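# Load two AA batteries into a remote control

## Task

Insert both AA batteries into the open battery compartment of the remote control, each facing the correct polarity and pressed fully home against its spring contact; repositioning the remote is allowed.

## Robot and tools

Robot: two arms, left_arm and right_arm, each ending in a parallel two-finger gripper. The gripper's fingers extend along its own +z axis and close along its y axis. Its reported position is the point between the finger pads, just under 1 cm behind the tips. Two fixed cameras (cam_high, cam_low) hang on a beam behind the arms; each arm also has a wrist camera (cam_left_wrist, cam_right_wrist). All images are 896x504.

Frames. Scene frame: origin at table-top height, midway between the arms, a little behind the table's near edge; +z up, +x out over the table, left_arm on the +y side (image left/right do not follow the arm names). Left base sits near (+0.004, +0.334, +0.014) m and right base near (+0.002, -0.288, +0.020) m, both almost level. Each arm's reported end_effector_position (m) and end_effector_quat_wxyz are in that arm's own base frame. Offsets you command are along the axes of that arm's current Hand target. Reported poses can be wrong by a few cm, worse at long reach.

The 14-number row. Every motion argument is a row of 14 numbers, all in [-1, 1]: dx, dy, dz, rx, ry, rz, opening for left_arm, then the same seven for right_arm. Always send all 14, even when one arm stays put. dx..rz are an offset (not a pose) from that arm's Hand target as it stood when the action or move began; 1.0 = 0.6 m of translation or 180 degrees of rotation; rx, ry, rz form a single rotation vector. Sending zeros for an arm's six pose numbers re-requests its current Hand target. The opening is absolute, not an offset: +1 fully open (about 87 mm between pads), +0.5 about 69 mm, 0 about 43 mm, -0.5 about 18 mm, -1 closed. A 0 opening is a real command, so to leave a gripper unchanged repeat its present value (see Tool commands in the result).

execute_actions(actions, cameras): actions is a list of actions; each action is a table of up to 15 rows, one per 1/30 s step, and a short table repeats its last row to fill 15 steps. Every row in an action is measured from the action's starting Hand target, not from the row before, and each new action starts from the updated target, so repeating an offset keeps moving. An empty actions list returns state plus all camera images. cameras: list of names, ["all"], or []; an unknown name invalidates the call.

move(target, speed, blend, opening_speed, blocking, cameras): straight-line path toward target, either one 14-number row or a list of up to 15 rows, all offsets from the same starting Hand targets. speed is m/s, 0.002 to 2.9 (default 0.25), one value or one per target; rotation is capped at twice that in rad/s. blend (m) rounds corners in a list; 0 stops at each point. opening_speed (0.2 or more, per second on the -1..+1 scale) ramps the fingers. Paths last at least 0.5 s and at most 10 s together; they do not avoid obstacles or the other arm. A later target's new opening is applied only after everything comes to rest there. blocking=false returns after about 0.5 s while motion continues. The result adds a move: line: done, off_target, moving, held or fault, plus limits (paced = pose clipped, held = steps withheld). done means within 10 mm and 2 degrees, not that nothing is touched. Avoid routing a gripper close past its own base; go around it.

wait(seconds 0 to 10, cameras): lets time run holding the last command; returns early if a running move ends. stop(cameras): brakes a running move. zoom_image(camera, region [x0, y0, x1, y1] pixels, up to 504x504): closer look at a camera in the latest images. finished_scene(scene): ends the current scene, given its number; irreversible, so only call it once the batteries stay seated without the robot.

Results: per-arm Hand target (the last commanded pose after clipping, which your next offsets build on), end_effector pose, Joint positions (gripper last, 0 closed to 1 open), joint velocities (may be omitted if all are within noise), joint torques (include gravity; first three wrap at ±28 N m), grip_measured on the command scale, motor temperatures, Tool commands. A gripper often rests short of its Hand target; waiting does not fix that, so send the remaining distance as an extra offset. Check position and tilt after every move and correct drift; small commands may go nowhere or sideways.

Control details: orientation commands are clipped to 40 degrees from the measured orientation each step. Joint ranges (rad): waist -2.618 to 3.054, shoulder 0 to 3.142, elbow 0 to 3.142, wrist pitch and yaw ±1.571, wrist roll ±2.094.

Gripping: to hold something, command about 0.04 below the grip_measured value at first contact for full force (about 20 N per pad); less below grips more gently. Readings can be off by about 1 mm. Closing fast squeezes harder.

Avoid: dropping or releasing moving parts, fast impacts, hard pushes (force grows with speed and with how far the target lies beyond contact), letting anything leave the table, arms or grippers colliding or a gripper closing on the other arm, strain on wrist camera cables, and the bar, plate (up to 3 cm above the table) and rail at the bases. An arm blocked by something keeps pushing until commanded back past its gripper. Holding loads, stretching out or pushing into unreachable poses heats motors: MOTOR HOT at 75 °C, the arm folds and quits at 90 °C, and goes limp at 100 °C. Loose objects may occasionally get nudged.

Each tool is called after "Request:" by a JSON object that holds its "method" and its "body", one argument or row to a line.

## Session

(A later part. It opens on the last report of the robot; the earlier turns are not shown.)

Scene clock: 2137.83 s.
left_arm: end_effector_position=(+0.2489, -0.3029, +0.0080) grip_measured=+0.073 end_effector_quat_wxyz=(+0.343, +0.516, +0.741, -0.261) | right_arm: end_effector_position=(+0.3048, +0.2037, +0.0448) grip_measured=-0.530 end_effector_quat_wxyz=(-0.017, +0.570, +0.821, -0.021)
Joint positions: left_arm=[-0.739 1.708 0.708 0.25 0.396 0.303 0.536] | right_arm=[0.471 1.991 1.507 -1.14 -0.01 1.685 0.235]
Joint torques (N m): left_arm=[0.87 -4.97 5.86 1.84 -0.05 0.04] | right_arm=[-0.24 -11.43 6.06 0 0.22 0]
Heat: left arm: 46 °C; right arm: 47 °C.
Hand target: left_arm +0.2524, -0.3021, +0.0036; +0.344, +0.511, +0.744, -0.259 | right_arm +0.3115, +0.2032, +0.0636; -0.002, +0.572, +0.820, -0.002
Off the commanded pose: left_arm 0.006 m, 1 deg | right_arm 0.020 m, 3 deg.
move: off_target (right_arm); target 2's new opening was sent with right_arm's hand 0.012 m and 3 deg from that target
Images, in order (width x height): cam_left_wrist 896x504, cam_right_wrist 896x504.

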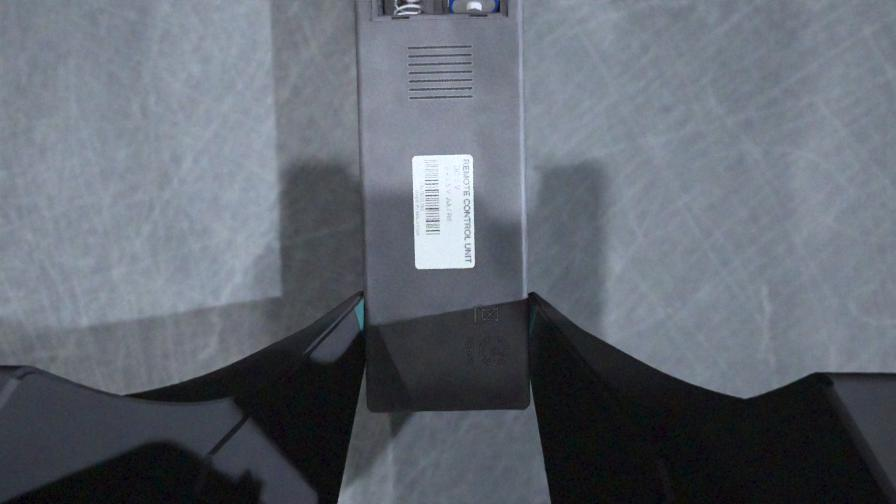

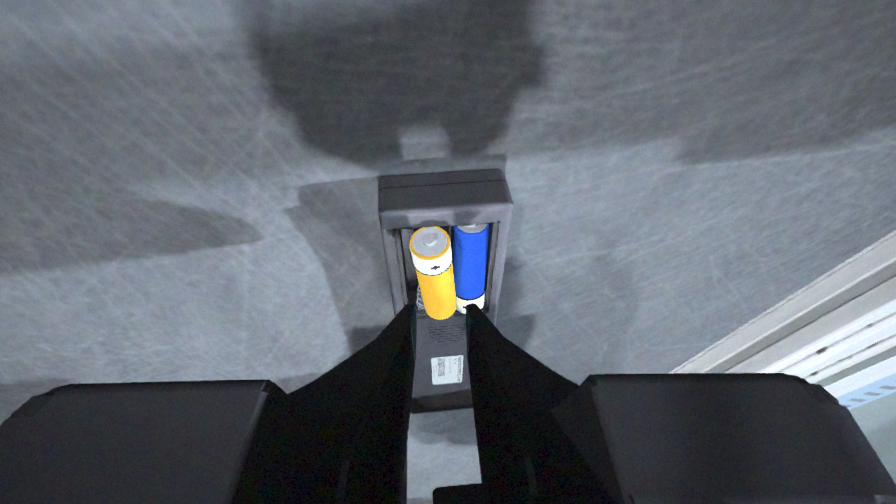

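Request:
{"method": "move", "body": {
  "target": [
    [0,0,0,0,0,0,0.03,0.014,-0.002,0.022,0,0,0.0,-0.2]
  ],
  "speed": [0.06],
  "cameras": ["cam_right_wrist"]
}}

Request:
{"method": "zoom_image", "body": {
  "camera": "cam_right_wrist",
  "region": [350, 180, 530, 360]
}}

Scene clock: 2157.30 s.
left_arm: end_effector_position=(+0.2489, -0.3029, +0.0080) grip_measured=+0.073 end_effector_quat_wxyz=(+0.343, +0.516, +0.741, -0.261) | right_arm: end_effector_position=(+0.3049, +0.2089, +0.0416) grip_measured=-0.200 end_effector_quat_wxyz=(-0.013, +0.569, +0.822, -0.015)
Joint positions: left_arm=[-0.739 1.708 0.708 0.25 0.396 0.303 0.536] | right_arm=[0.484 1.991 1.495 -1.113 -0.01 1.695 0.4]
Joint torques (N m): left_arm=[0.87 -5.03 5.86 1.84 -0.05 0.04] | right_arm=[0.76 -10.5 4.14 0.27 0.21 0.15]
Heat: left arm: 46 °C; right arm: 51 °C.
Hand target: left_arm +0.2524, -0.3021, +0.0036; +0.344, +0.511, +0.744, -0.259 | right_arm +0.3073, +0.2106, +0.0504; -0.002, +0.572, +0.820, -0.002
Off the commanded pose: left_arm 0.006 m, 1 deg | right_arm 0.009 m, 2 deg.
move: done
Images, in order (width x height): cam_right_wrist 896x504.

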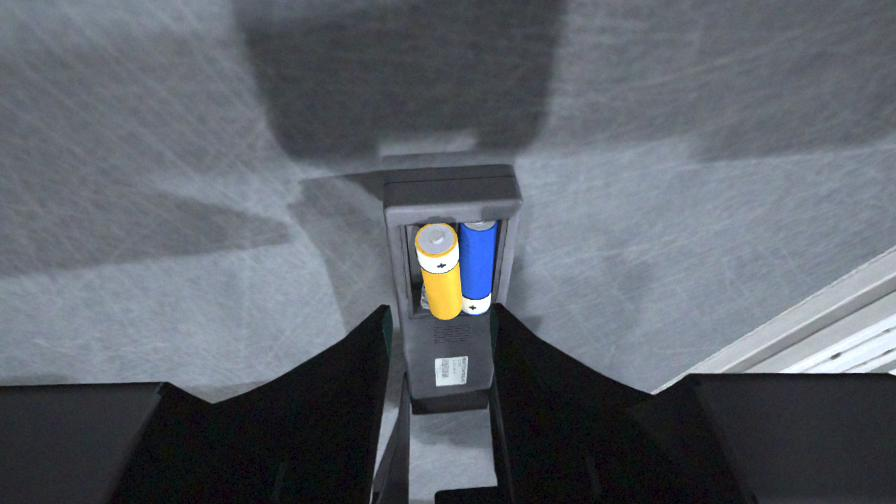

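Scaled by 2.800 from the camera's 896x504 image, which has a finer 1280x720 frame.

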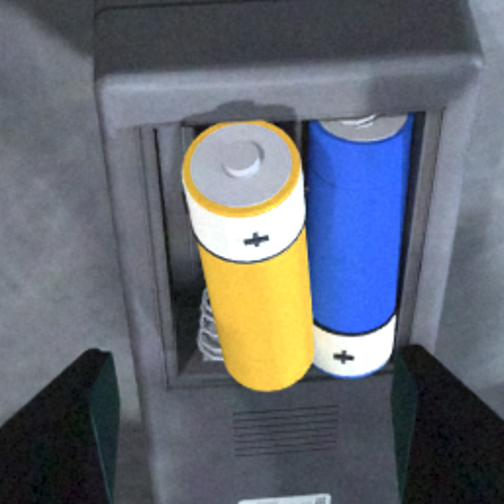

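Request:
{"method": "move", "body": {
  "target": [
    [0,0,0,0,0,0,0.03,0.004,0.0025,0.064,0,0,0.0,-0.35],
    [0,0,0,0,0,0,0.03,0.004,0.0025,0.064,0,0,0.0,-0.68]
  ],
  "speed": [0.05,0.05],
  "opening_speed": 0.8,
  "cameras": ["cam_right_wrist"]
}}

Request:
{"method": "zoom_image", "body": {
  "camera": "cam_right_wrist",
  "region": [350, 230, 530, 410]
}}

Scene clock: 2167.80 s.
left_arm: end_effector_position=(+0.2489, -0.3029, +0.0080) grip_measured=+0.073 end_effector_quat_wxyz=(+0.343, +0.516, +0.741, -0.261) | right_arm: end_effector_position=(+0.3086, +0.2128, +0.0201) grip_measured=-0.620 end_effector_quat_wxyz=(-0.002, +0.570, +0.822, +0.006)
Joint positions: left_arm=[-0.739 1.708 0.708 0.25 0.396 0.303 0.536] | right_arm=[0.489 1.991 1.405 -0.977 -0.009 1.701 0.19]
Joint torques (N m): left_arm=[0.85 -5.07 5.87 1.84 -0.05 0.04] | right_arm=[0.9 -6.2 4.1 0.39 0.22 0.14]
Heat: left arm: 46 °C; right arm: 51 °C.
Hand target: left_arm +0.2524, -0.3021, +0.0036; +0.344, +0.511, +0.744, -0.259 | right_arm +0.3077, +0.2133, +0.0120; -0.001, +0.572, +0.820, -0.002
Off the commanded pose: left_arm 0.006 m, 1 deg | right_arm 0.008 m, 1 deg.
move: done
Images, in order (width x height): cam_right_wrist 896x504.

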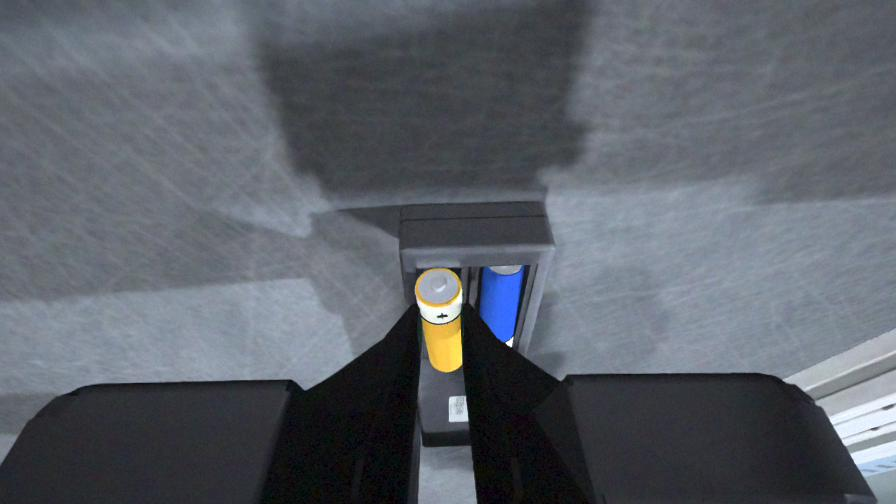

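Scaled by 2.800 from the camera's 896x504 image, which has a finer 1280x720 frame.

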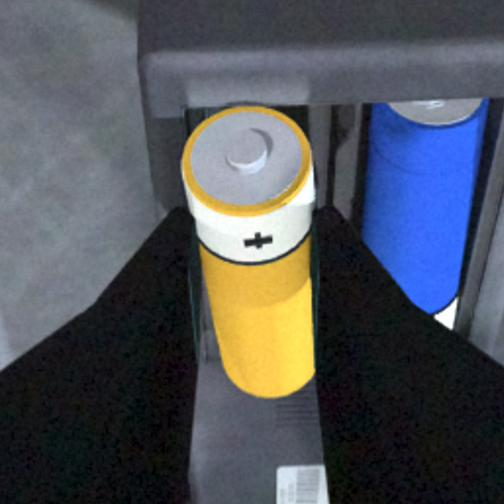

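Request:
{"method": "move", "body": {
  "target": [
    [0,0,0,0,0,0,0.03,0,0,-0.06,0,0,0.0,-0.68],
    [0,0,0,0,0,0,0.03,0,0,-0.07,0,-0.128,0.02,-0.68]
  ],
  "speed": [0.08,0.15],
  "cameras": ["cam_right_wrist","cam_left_wrist"]
}}

Request:
{"method": "zoom_image", "body": {
  "camera": "cam_right_wrist",
  "region": [350, 180, 530, 360]
}}

Request:
{"method": "zoom_image", "body": {
  "camera": "cam_left_wrist",
  "region": [350, 0, 530, 80]
}}

Scene clock: 2179.20 s.
left_arm: end_effector_position=(+0.2489, -0.3029, +0.0080) grip_measured=+0.073 end_effector_quat_wxyz=(+0.343, +0.516, +0.741, -0.261) | right_arm: end_effector_position=(+0.3056, +0.2119, +0.0545) grip_measured=-0.620 end_effector_quat_wxyz=(+0.157, +0.584, +0.789, -0.112)
Joint positions: left_arm=[-0.739 1.708 0.708 0.25 0.396 0.303 0.536] | right_arm=[0.677 2.051 1.645 -1.309 0.362 1.978 0.19]
Joint torques (N m): left_arm=[0.85 -5 5.89 1.83 -0.04 0.05] | right_arm=[0.75 -6.69 6.15 -0.21 0.46 0.14]
Heat: left arm: 46 °C; right arm: 51 °C.
Hand target: left_arm +0.2524, -0.3021, +0.0036; +0.344, +0.511, +0.744, -0.259 | right_arm +0.3079, +0.2133, +0.0539; +0.162, +0.585, +0.786, -0.117
Off the commanded pose: left_arm 0.006 m, 1 deg | right_arm 0.003 m, 1 deg.
move: done
Images, in order (width x height): cam_left_wrist 896x504, cam_right_wrist 896x504.

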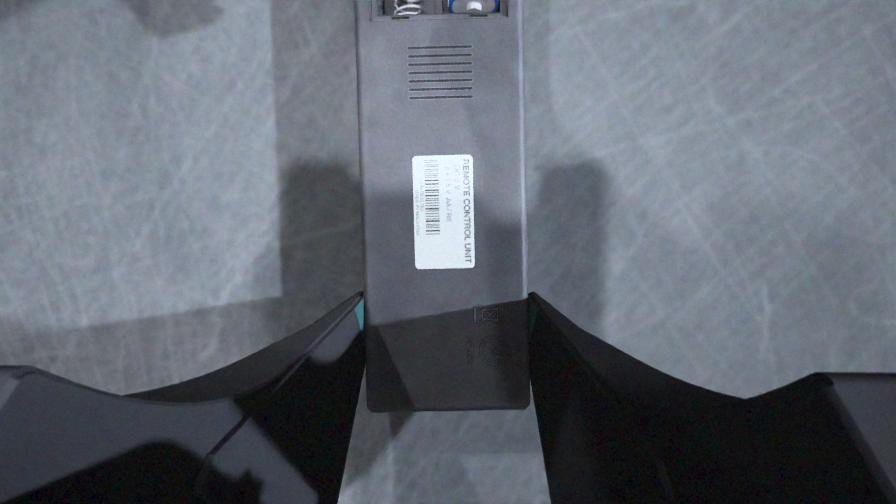

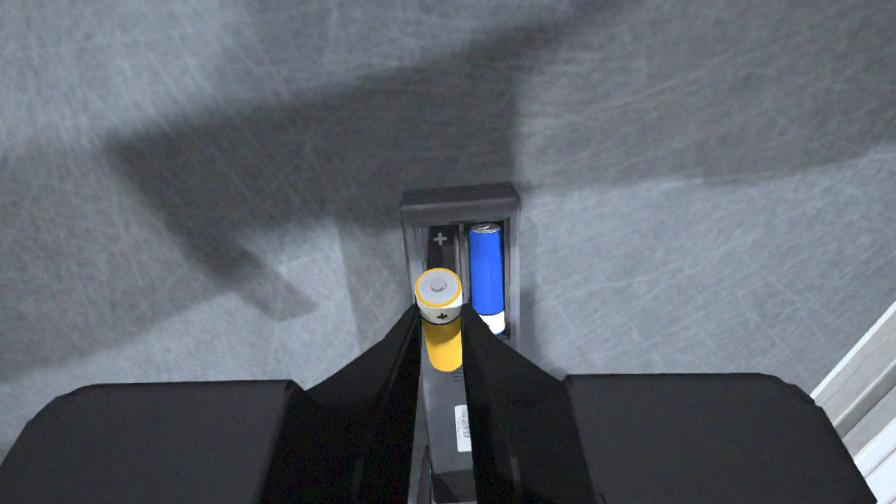

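Scaled by 2.800 from the camera's 896x504 image, which has a finer 1280x720 frame.

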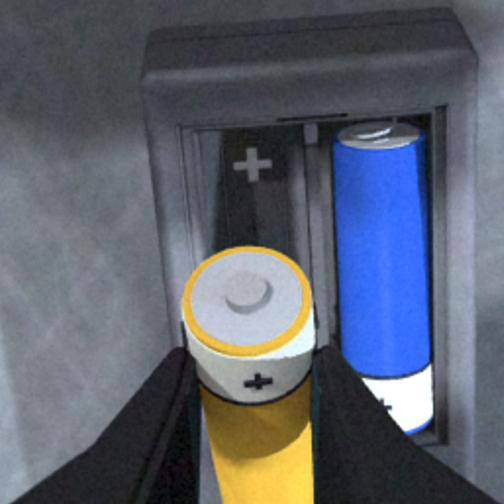

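Scaled by 2.800 from the camera's 896x504 image, which has a finer 1280x720 frame.

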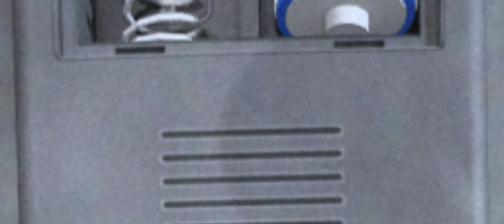

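Request:
{"method": "move", "body": {
  "target": [
    [0,0,0,0,0,0,0.03,-0.006,0.001,0.012,0,0,0.0,-0.68],
    [0,0,0,0,0,0,0.03,0.0103,0.001,0.0462,0,0,0,-0.68]
  ],
  "speed": [0.08,0.05],
  "cameras": ["cam_right_wrist","cam_left_wrist"]
}}

Request:
{"method": "zoom_image", "body": {
  "camera": "cam_right_wrist",
  "region": [350, 220, 530, 400]
}}

Request:
{"method": "zoom_image", "body": {
  "camera": "cam_left_wrist",
  "region": [350, 0, 530, 80]
}}

Scene clock: 2196.03 s.
left_arm: end_effector_position=(+0.2489, -0.3029, +0.0080) grip_measured=+0.073 end_effector_quat_wxyz=(+0.343, +0.516, +0.741, -0.261) | right_arm: end_effector_position=(+0.3087, +0.2101, +0.0321) grip_measured=-0.620 end_effector_quat_wxyz=(+0.159, +0.587, +0.786, -0.111)
Joint positions: left_arm=[-0.739 1.708 0.708 0.25 0.396 0.303 0.536] | right_arm=[0.67 2.071 1.585 -1.224 0.365 1.979 0.19]
Joint torques (N m): left_arm=[0.85 -5 5.9 1.82 -0.04 0.04] | right_arm=[0.17 -6.94 4.12 0.05 0.45 -0.02]
Heat: left arm: 46 °C; right arm: 49 °C.
Hand target: left_arm +0.2524, -0.3021, +0.0036; +0.344, +0.511, +0.744, -0.259 | right_arm +0.3102, +0.2087, +0.0260; +0.162, +0.585, +0.786, -0.116
Off the commanded pose: left_arm 0.006 m, 1 deg | right_arm 0.007 m, 1 deg.
move: done
Images, in order (width x height): cam_left_wrist 896x504, cam_right_wrist 896x504.

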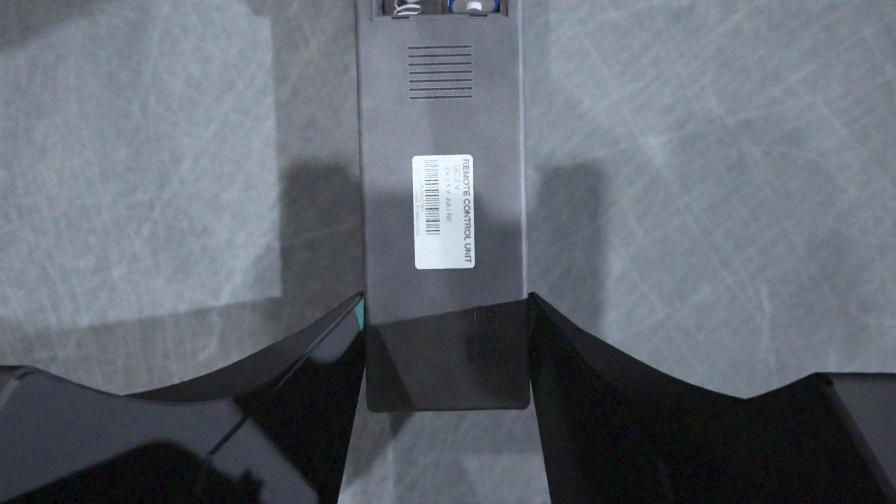

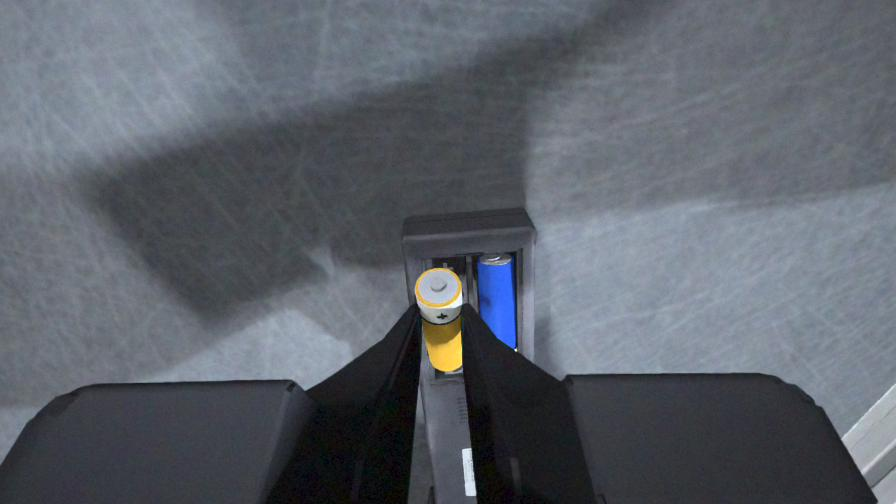

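Scaled by 2.800 from the camera's 896x504 image, which has a finer 1280x720 frame.

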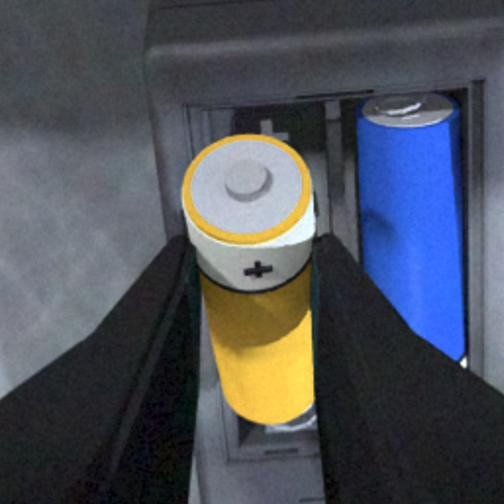

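Scaled by 2.800 from the camera's 896x504 image, which has a finer 1280x720 frame.

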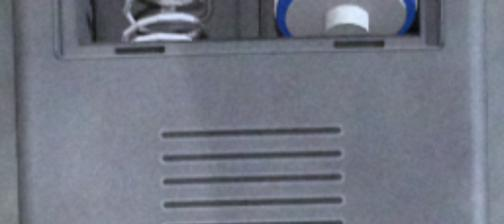

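Request:
{"method": "move", "body": {
  "target": [
    [0,0,0,0,0,0,0.03,-0.0075,-0.0035,0.003,0,0,-0.01,-0.68],
    [0,0,0,0,0,0,0.03,-0.001,-0.0035,0.018,0,0,-0.01,-0.68]
  ],
  "speed": [0.05,0.05],
  "cameras": ["cam_right_wrist","cam_left_wrist"]
}}

Request:
{"method": "zoom_image", "body": {
  "camera": "cam_right_wrist",
  "region": [350, 240, 530, 420]
}}

Request:
{"method": "zoom_image", "body": {
  "camera": "cam_left_wrist",
  "region": [350, 0, 530, 80]
}}

Scene clock: 2206.40 s.
left_arm: end_effector_position=(+0.2489, -0.3029, +0.0080) grip_measured=+0.073 end_effector_quat_wxyz=(+0.343, +0.516, +0.741, -0.261) | right_arm: end_effector_position=(+0.3087, +0.2065, +0.0227) grip_measured=-0.620 end_effector_quat_wxyz=(+0.158, +0.577, +0.794, -0.111)
Joint positions: left_arm=[-0.739 1.708 0.708 0.25 0.396 0.303 0.536] | right_arm=[0.661 2.071 1.546 -1.179 0.366 1.942 0.19]
Joint torques (N m): left_arm=[0.87 -5.01 5.89 1.84 -0.05 0.03] | right_arm=[-0.08 -6.87 4.01 0.06 0.46 -0.09]
Heat: left arm: 46 °C; right arm: 50 °C.
Hand target: left_arm +0.2524, -0.3021, +0.0036; +0.344, +0.511, +0.744, -0.259 | right_arm +0.3096, +0.2036, +0.0162; +0.161, +0.573, +0.795, -0.119
Off the commanded pose: left_arm 0.006 m, 1 deg | right_arm 0.007 m, 1 deg.
move: done
Images, in order (width x height): cam_left_wrist 896x504, cam_right_wrist 896x504.

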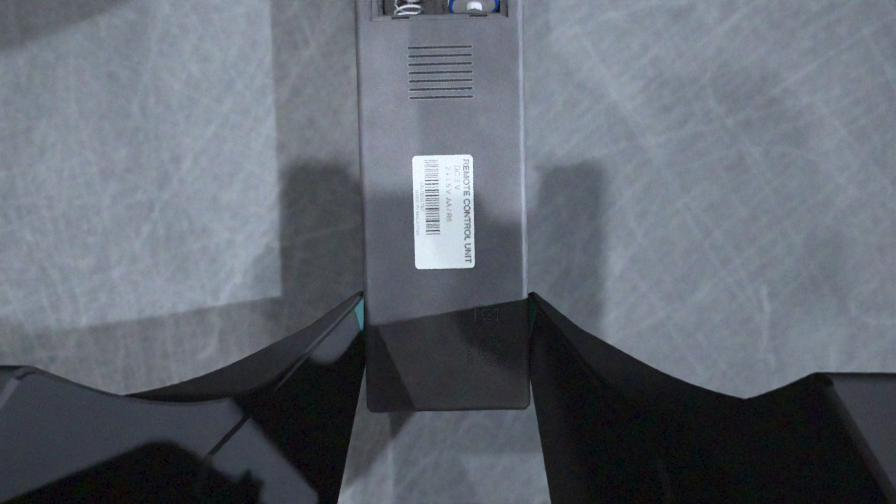

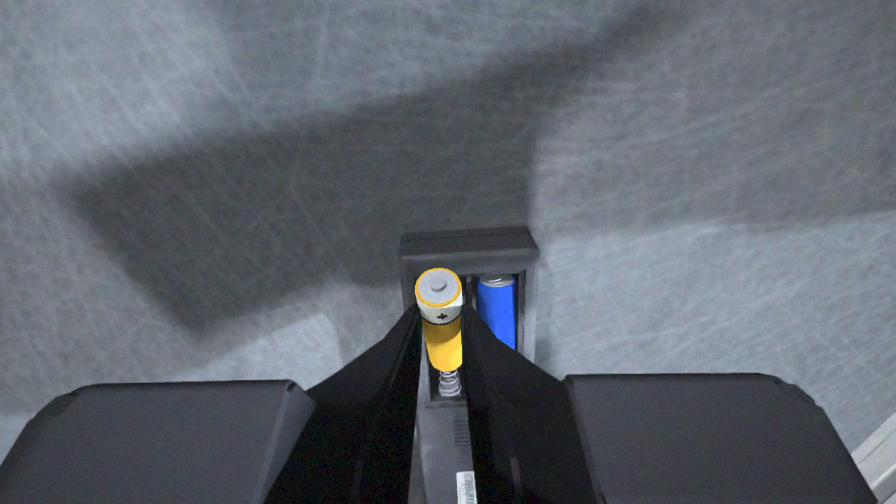

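Scaled by 2.800 from the camera's 896x504 image, which has a finer 1280x720 frame.

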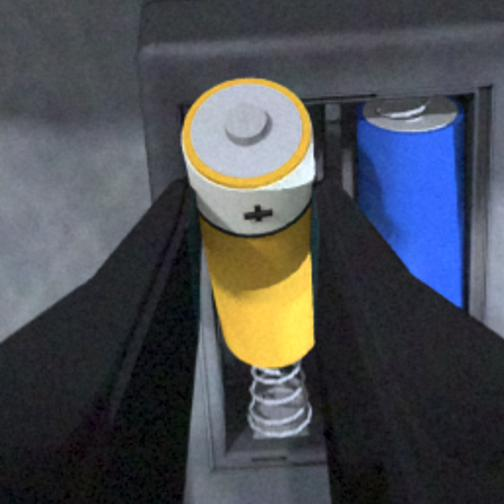

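Scaled by 2.800 from the camera's 896x504 image, which has a finer 1280x720 frame.

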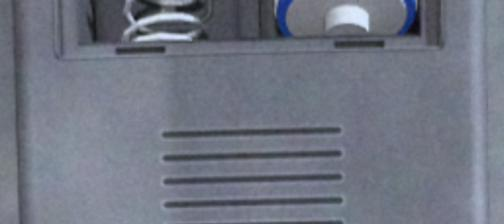

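Request:
{"method": "move", "body": {
  "target": [
    [0,0,0,0,0,0,0.03,0.004,-0.002,0.007,0,0,0,-0.68],
    [0,0,0,0,0,0,0.03,0.058,-0.002,-0.015,0,0,0,-0.68]
  ],
  "speed": [0.05,0.05],
  "cameras": ["cam_right_wrist","cam_left_wrist"]
}}

Request:
{"method": "zoom_image", "body": {
  "camera": "cam_right_wrist",
  "region": [350, 200, 530, 380]
}}

Request:
{"method": "zoom_image", "body": {
  "camera": "cam_left_wrist",
  "region": [350, 0, 530, 80]
}}

Scene clock: 2226.93 s.
left_arm: end_effector_position=(+0.2489, -0.3029, +0.0080) grip_measured=+0.073 end_effector_quat_wxyz=(+0.343, +0.516, +0.741, -0.261) | right_arm: end_effector_position=(+0.3050, +0.2124, +0.0196) grip_measured=-0.624 end_effector_quat_wxyz=(+0.179, +0.569, +0.793, -0.126)
Joint positions: left_arm=[-0.739 1.708 0.708 0.25 0.396 0.303 0.536] | right_arm=[0.702 2.102 1.572 -1.208 0.41 1.982 0.188]
Joint torques (N m): left_arm=[0.87 -5.03 5.86 1.82 -0.05 0.02] | right_arm=[0.34 -8.46 4.25 -0.08 0.27 0]
Heat: left arm: 45 °C; right arm: 50 °C.
Hand target: left_arm +0.2524, -0.3021, +0.0036; +0.344, +0.511, +0.744, -0.259 | right_arm +0.3043, +0.2139, +0.0192; +0.176, +0.569, +0.794, -0.124 (not the last commanded pose)
Off the commanded pose: left_arm 0.006 m, 1 deg | right_arm 0.027 m, 2 deg.
move: held (right_arm; a check stopped the path); path passed 1 of 2 targets; limits=held
pose unreachable (right arm): on one or more control steps of this call, first in action 0 (counted from 0), this arm could not follow its commanded pose, so it was not sent that pose on those steps. It may still have moved: this result reports where it is.
cause: moving toward the commanded pose would bring a part of the arm too close to another arm (this arm's wrist (the part past joint 5) and the left arm's wrist camera, where that arm would come to rest).
Images, in order (width x height): cam_left_wrist 896x504, cam_right_wrist 896x504.

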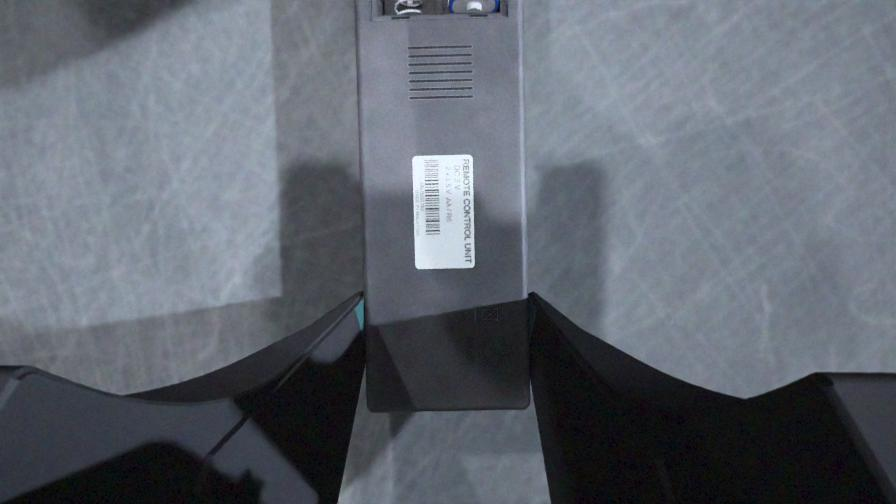

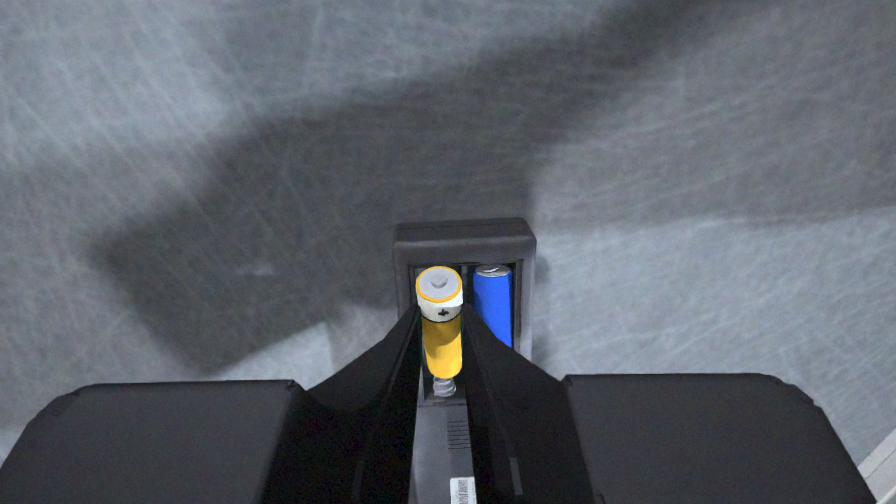

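Scaled by 2.800 from the camera's 896x504 image, which has a finer 1280x720 frame.

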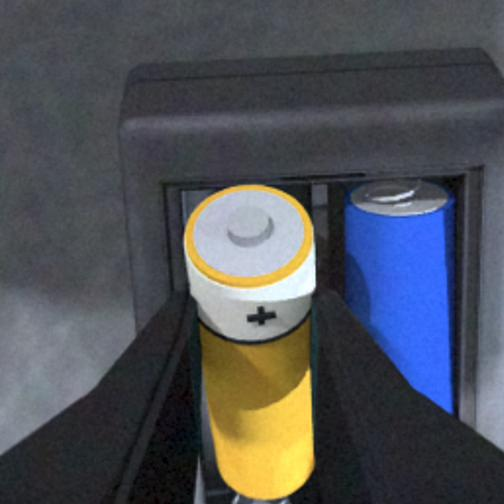

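Scaled by 2.800 from the camera's 896x504 image, which has a finer 1280x720 frame.

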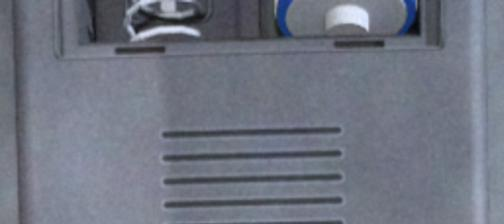

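Request:
{"method": "move", "body": {
  "target": [
    [0,0,0,0,0,0,0.03,0.0,0,0.0,0,0.055,0,-0.68],
    [0,0,0,0,0,0,0.03,0.045,0,-0.021,0,0.06,0,-0.68]
  ],
  "speed": [0.05,0.05],
  "cameras": ["cam_right_wrist","cam_left_wrist"]
}}

Request:
{"method": "zoom_image", "body": {
  "camera": "cam_right_wrist",
  "region": [350, 200, 530, 380]
}}

Request:
{"method": "zoom_image", "body": {
  "camera": "cam_left_wrist",
  "region": [350, 0, 530, 80]
}}

Scene clock: 2237.80 s.
left_arm: end_effector_position=(+0.2489, -0.3029, +0.0080) grip_measured=+0.073 end_effector_quat_wxyz=(+0.343, +0.516, +0.741, -0.261) | right_arm: end_effector_position=(+0.3019, +0.2159, +0.0198) grip_measured=-0.627 end_effector_quat_wxyz=(+0.133, +0.581, +0.798, -0.092)
Joint positions: left_arm=[-0.739 1.708 0.708 0.25 0.396 0.303 0.536] | right_arm=[0.664 2.053 1.513 -1.14 0.307 1.939 0.186]
Joint torques (N m): left_arm=[0.87 -5 5.83 1.84 -0.05 0.04] | right_arm=[3.17 -7.04 6.26 0.13 -0.62 0.06]
Heat: left arm: 45 °C; right arm: 49 °C.
Hand target: left_arm +0.2524, -0.3021, +0.0036; +0.344, +0.511, +0.744, -0.259 | right_arm +0.2946, +0.2421, +0.0193; +0.100, +0.578, +0.807, -0.070
Off the commanded pose: left_arm 0.006 m, 1 deg | right_arm 0.027 m, 5 deg.
move: off_target (right_arm)
Images, in order (width x height): cam_left_wrist 896x504, cam_right_wrist 896x504.

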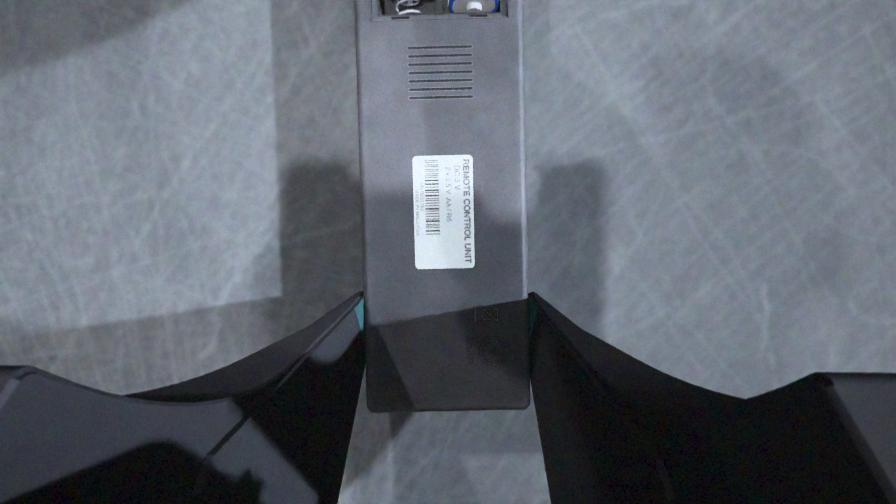

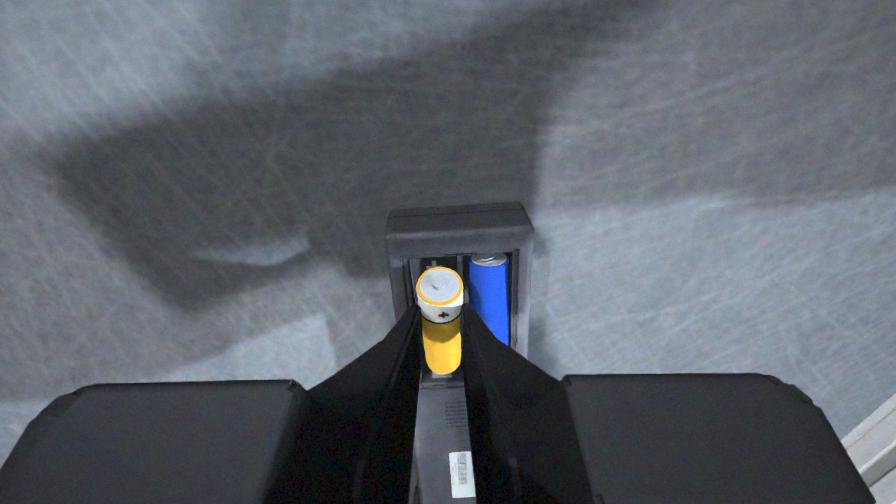

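Scaled by 2.800 from the camera's 896x504 image, which has a finer 1280x720 frame.

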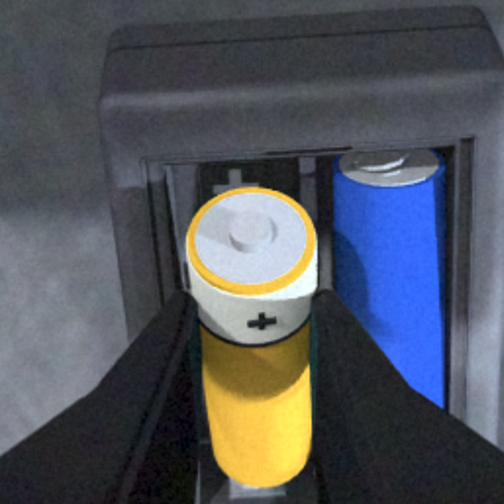

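Scaled by 2.800 from the camera's 896x504 image, which has a finer 1280x720 frame.

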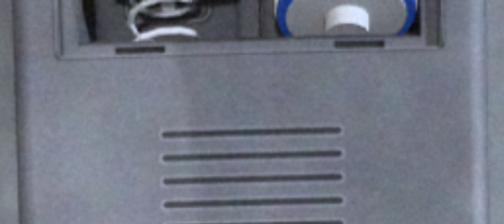

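Request:
{"method": "move", "body": {
  "target": [
    [0,0,0,0,0,0,0.03,0.0045,0.004,0.0195,0,0.04,0,-0.68]
  ],
  "speed": [0.05],
  "cameras": ["cam_right_wrist","cam_left_wrist"]
}}

Request:
{"method": "zoom_image", "body": {
  "camera": "cam_right_wrist",
  "region": [350, 200, 530, 380]
}}

Request:
{"method": "zoom_image", "body": {
  "camera": "cam_left_wrist",
  "region": [350, 0, 530, 80]
}}

Scene clock: 2246.77 s.
left_arm: end_effector_position=(+0.2489, -0.3029, +0.0080) grip_measured=+0.073 end_effector_quat_wxyz=(+0.343, +0.516, +0.741, -0.261) | right_arm: end_effector_position=(+0.3024, +0.2147, +0.0131) grip_measured=-0.629 end_effector_quat_wxyz=(+0.090, +0.587, +0.801, -0.078)
Joint positions: left_arm=[-0.739 1.708 0.708 0.25 0.396 0.303 0.536] | right_arm=[0.617 2.052 1.488 -1.099 0.221 1.893 0.185]
Joint torques (N m): left_arm=[0.87 -4.98 5.85 1.83 -0.06 0.03] | right_arm=[2.03 -8.29 2.62 0.89 -0.97 -0.14]
Heat: left arm: 45 °C; right arm: 49 °C.
Hand target: left_arm +0.2524, -0.3021, +0.0036; +0.344, +0.511, +0.744, -0.259 | right_arm +0.2969, +0.2427, +0.0073; +0.049, +0.581, +0.811, -0.034
Off the commanded pose: left_arm 0.006 m, 1 deg | right_arm 0.029 m, 7 deg.
move: off_target (right_arm)
Images, in order (width x height): cam_left_wrist 896x504, cam_right_wrist 896x504.

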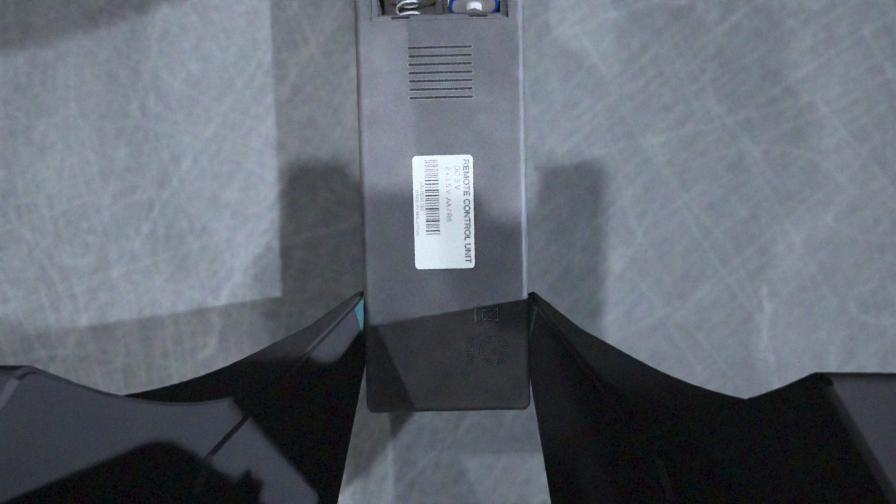

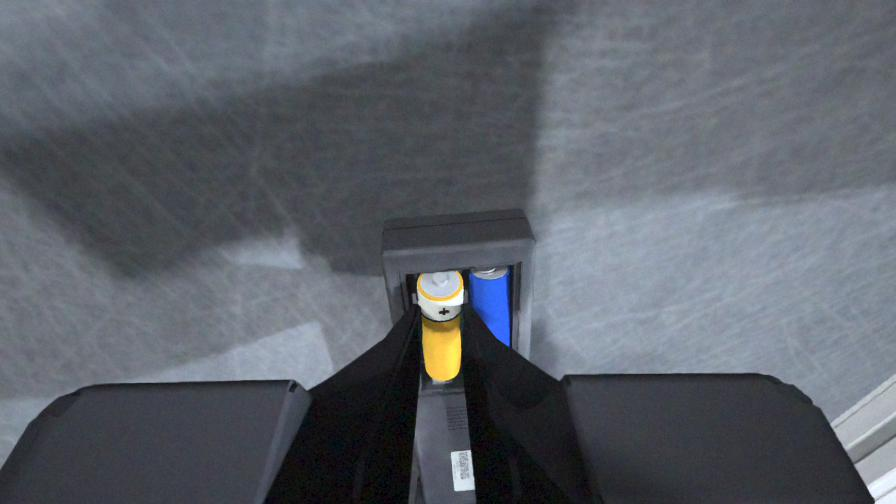

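Scaled by 2.800 from the camera's 896x504 image, which has a finer 1280x720 frame.

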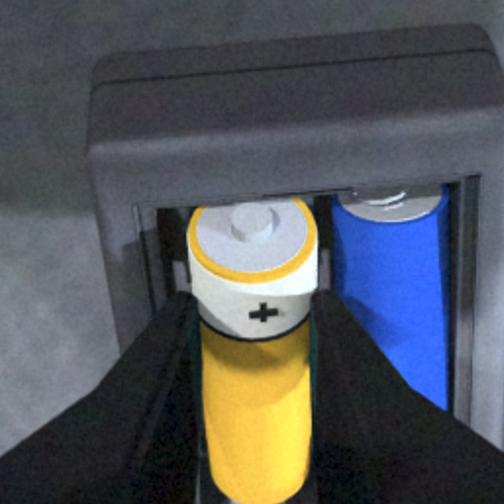

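Scaled by 2.800 from the camera's 896x504 image, which has a finer 1280x720 frame.

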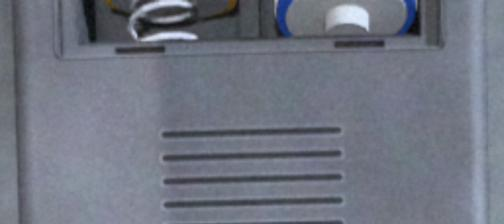

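Request:
{"method": "move", "body": {
  "target": [
    [0,0,0,0,0,0,0.03,0.012,0.0,0.012,0,0.04,0,-0.68]
  ],
  "speed": [0.05],
  "cameras": ["cam_right_wrist","cam_left_wrist"]
}}

Request:
{"method": "zoom_image", "body": {
  "camera": "cam_right_wrist",
  "region": [350, 200, 530, 380]
}}

Request:
{"method": "zoom_image", "body": {
  "camera": "cam_left_wrist",
  "region": [350, 0, 530, 80]
}}

Scene clock: 2256.40 s.
left_arm: end_effector_position=(+0.2489, -0.3029, +0.0080) grip_measured=+0.073 end_effector_quat_wxyz=(+0.343, +0.516, +0.741, -0.261) | right_arm: end_effector_position=(+0.3024, +0.2148, +0.0117) grip_measured=-0.630 end_effector_quat_wxyz=(+0.048, +0.592, +0.803, -0.044)
Joint positions: left_arm=[-0.739 1.708 0.708 0.25 0.396 0.303 0.536] | right_arm=[0.568 2.019 1.429 -1.028 0.122 1.841 0.185]
Joint torques (N m): left_arm=[0.83 -5.04 5.87 1.83 -0.05 0.04] | right_arm=[2.77 -6.24 2.24 1.14 -1.26 -0.08]
Heat: left arm: 45 °C; right arm: 49 °C.
Hand target: left_arm +0.2524, -0.3021, +0.0036; +0.344, +0.511, +0.744, -0.259 | right_arm +0.2949, +0.2487, -0.0007; -0.002, +0.582, +0.813, +0.003
Off the commanded pose: left_arm 0.006 m, 1 deg | right_arm 0.037 m, 8 deg.
move: off_target (right_arm)
Images, in order (width x height): cam_left_wrist 896x504, cam_right_wrist 896x504.

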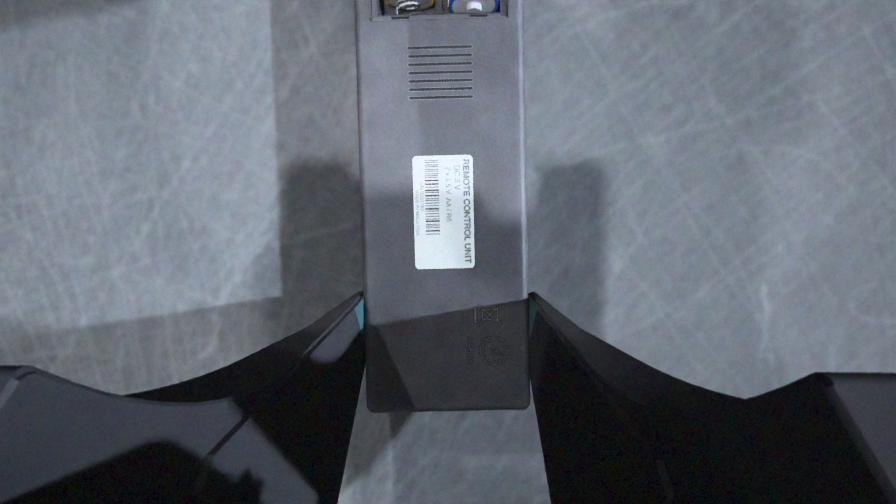

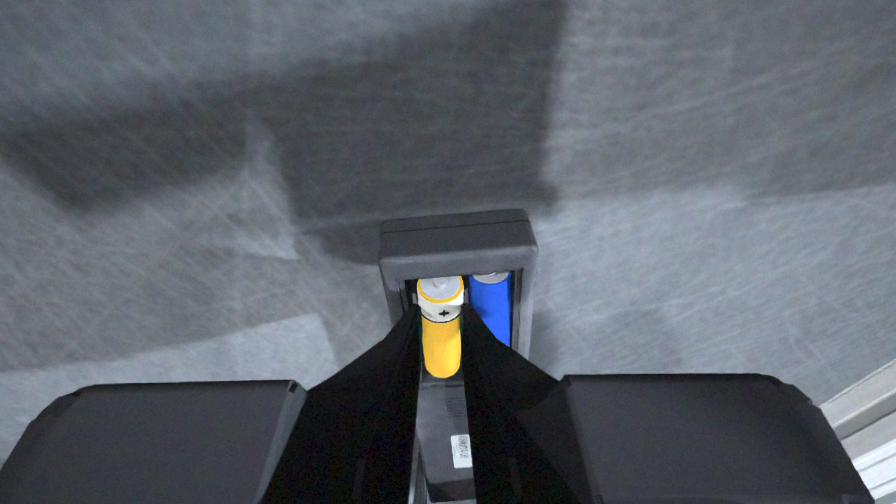

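Scaled by 2.800 from the camera's 896x504 image, which has a finer 1280x720 frame.

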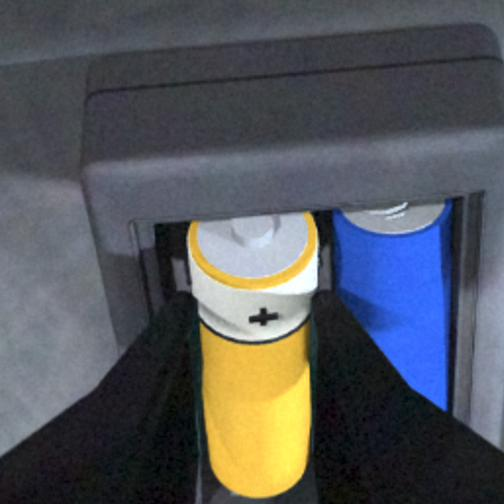

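Scaled by 2.800 from the camera's 896x504 image, which has a finer 1280x720 frame.

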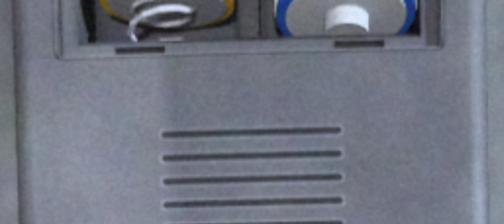

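Request:
{"method": "move", "body": {
  "target": [
    [0,0,0,0,0,0,0.03,-0.042,0.0,0.004,0,0.0,0,-0.68]
  ],
  "speed": [0.06],
  "cameras": ["cam_right_wrist"]
}}

Request:
{"method": "zoom_image", "body": {
  "camera": "cam_right_wrist",
  "region": [350, 200, 530, 380]
}}

Scene clock: 2262.73 s.
left_arm: end_effector_position=(+0.2489, -0.3029, +0.0080) grip_measured=+0.073 end_effector_quat_wxyz=(+0.343, +0.516, +0.741, -0.261) | right_arm: end_effector_position=(+0.3032, +0.2132, +0.0114) grip_measured=-0.630 end_effector_quat_wxyz=(+0.010, +0.590, +0.807, -0.015)
Joint positions: left_arm=[-0.739 1.708 0.708 0.25 0.396 0.303 0.536] | right_arm=[0.518 2.001 1.39 -0.98 0.031 1.78 0.185]
Joint torques (N m): left_arm=[0.87 -5.05 5.82 1.84 -0.05 0.05] | right_arm=[1.18 -5.81 1.96 1.07 -0.28 -0.1]
Heat: left arm: 45 °C; right arm: 48 °C.
Hand target: left_arm +0.2524, -0.3021, +0.0036; +0.344, +0.511, +0.744, -0.259 | right_arm +0.3032, +0.2248, -0.0031; -0.001, +0.582, +0.813, +0.003
Off the commanded pose: left_arm 0.006 m, 1 deg | right_arm 0.019 m, 3 deg.
move: off_target (right_arm)
Images, in order (width x height): cam_right_wrist 896x504.

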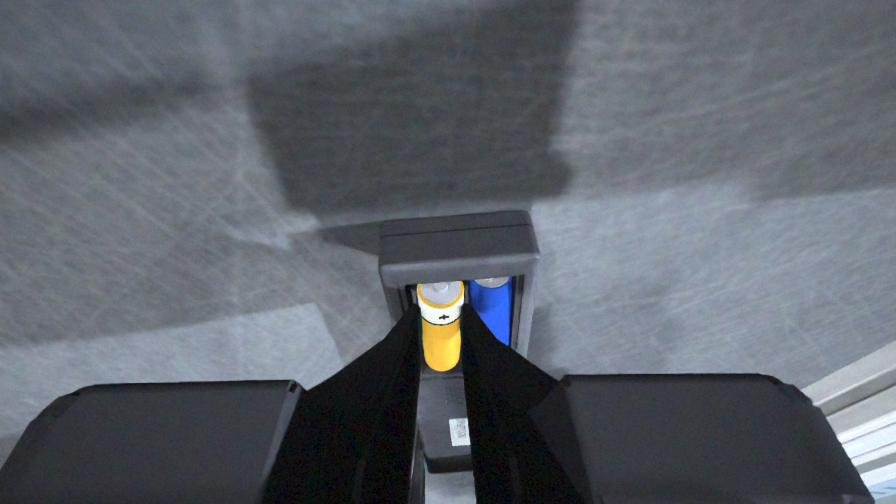

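Scaled by 2.800 from the camera's 896x504 image, which has a finer 1280x720 frame.

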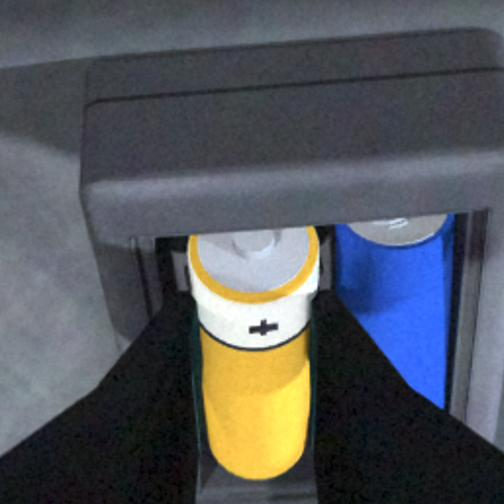

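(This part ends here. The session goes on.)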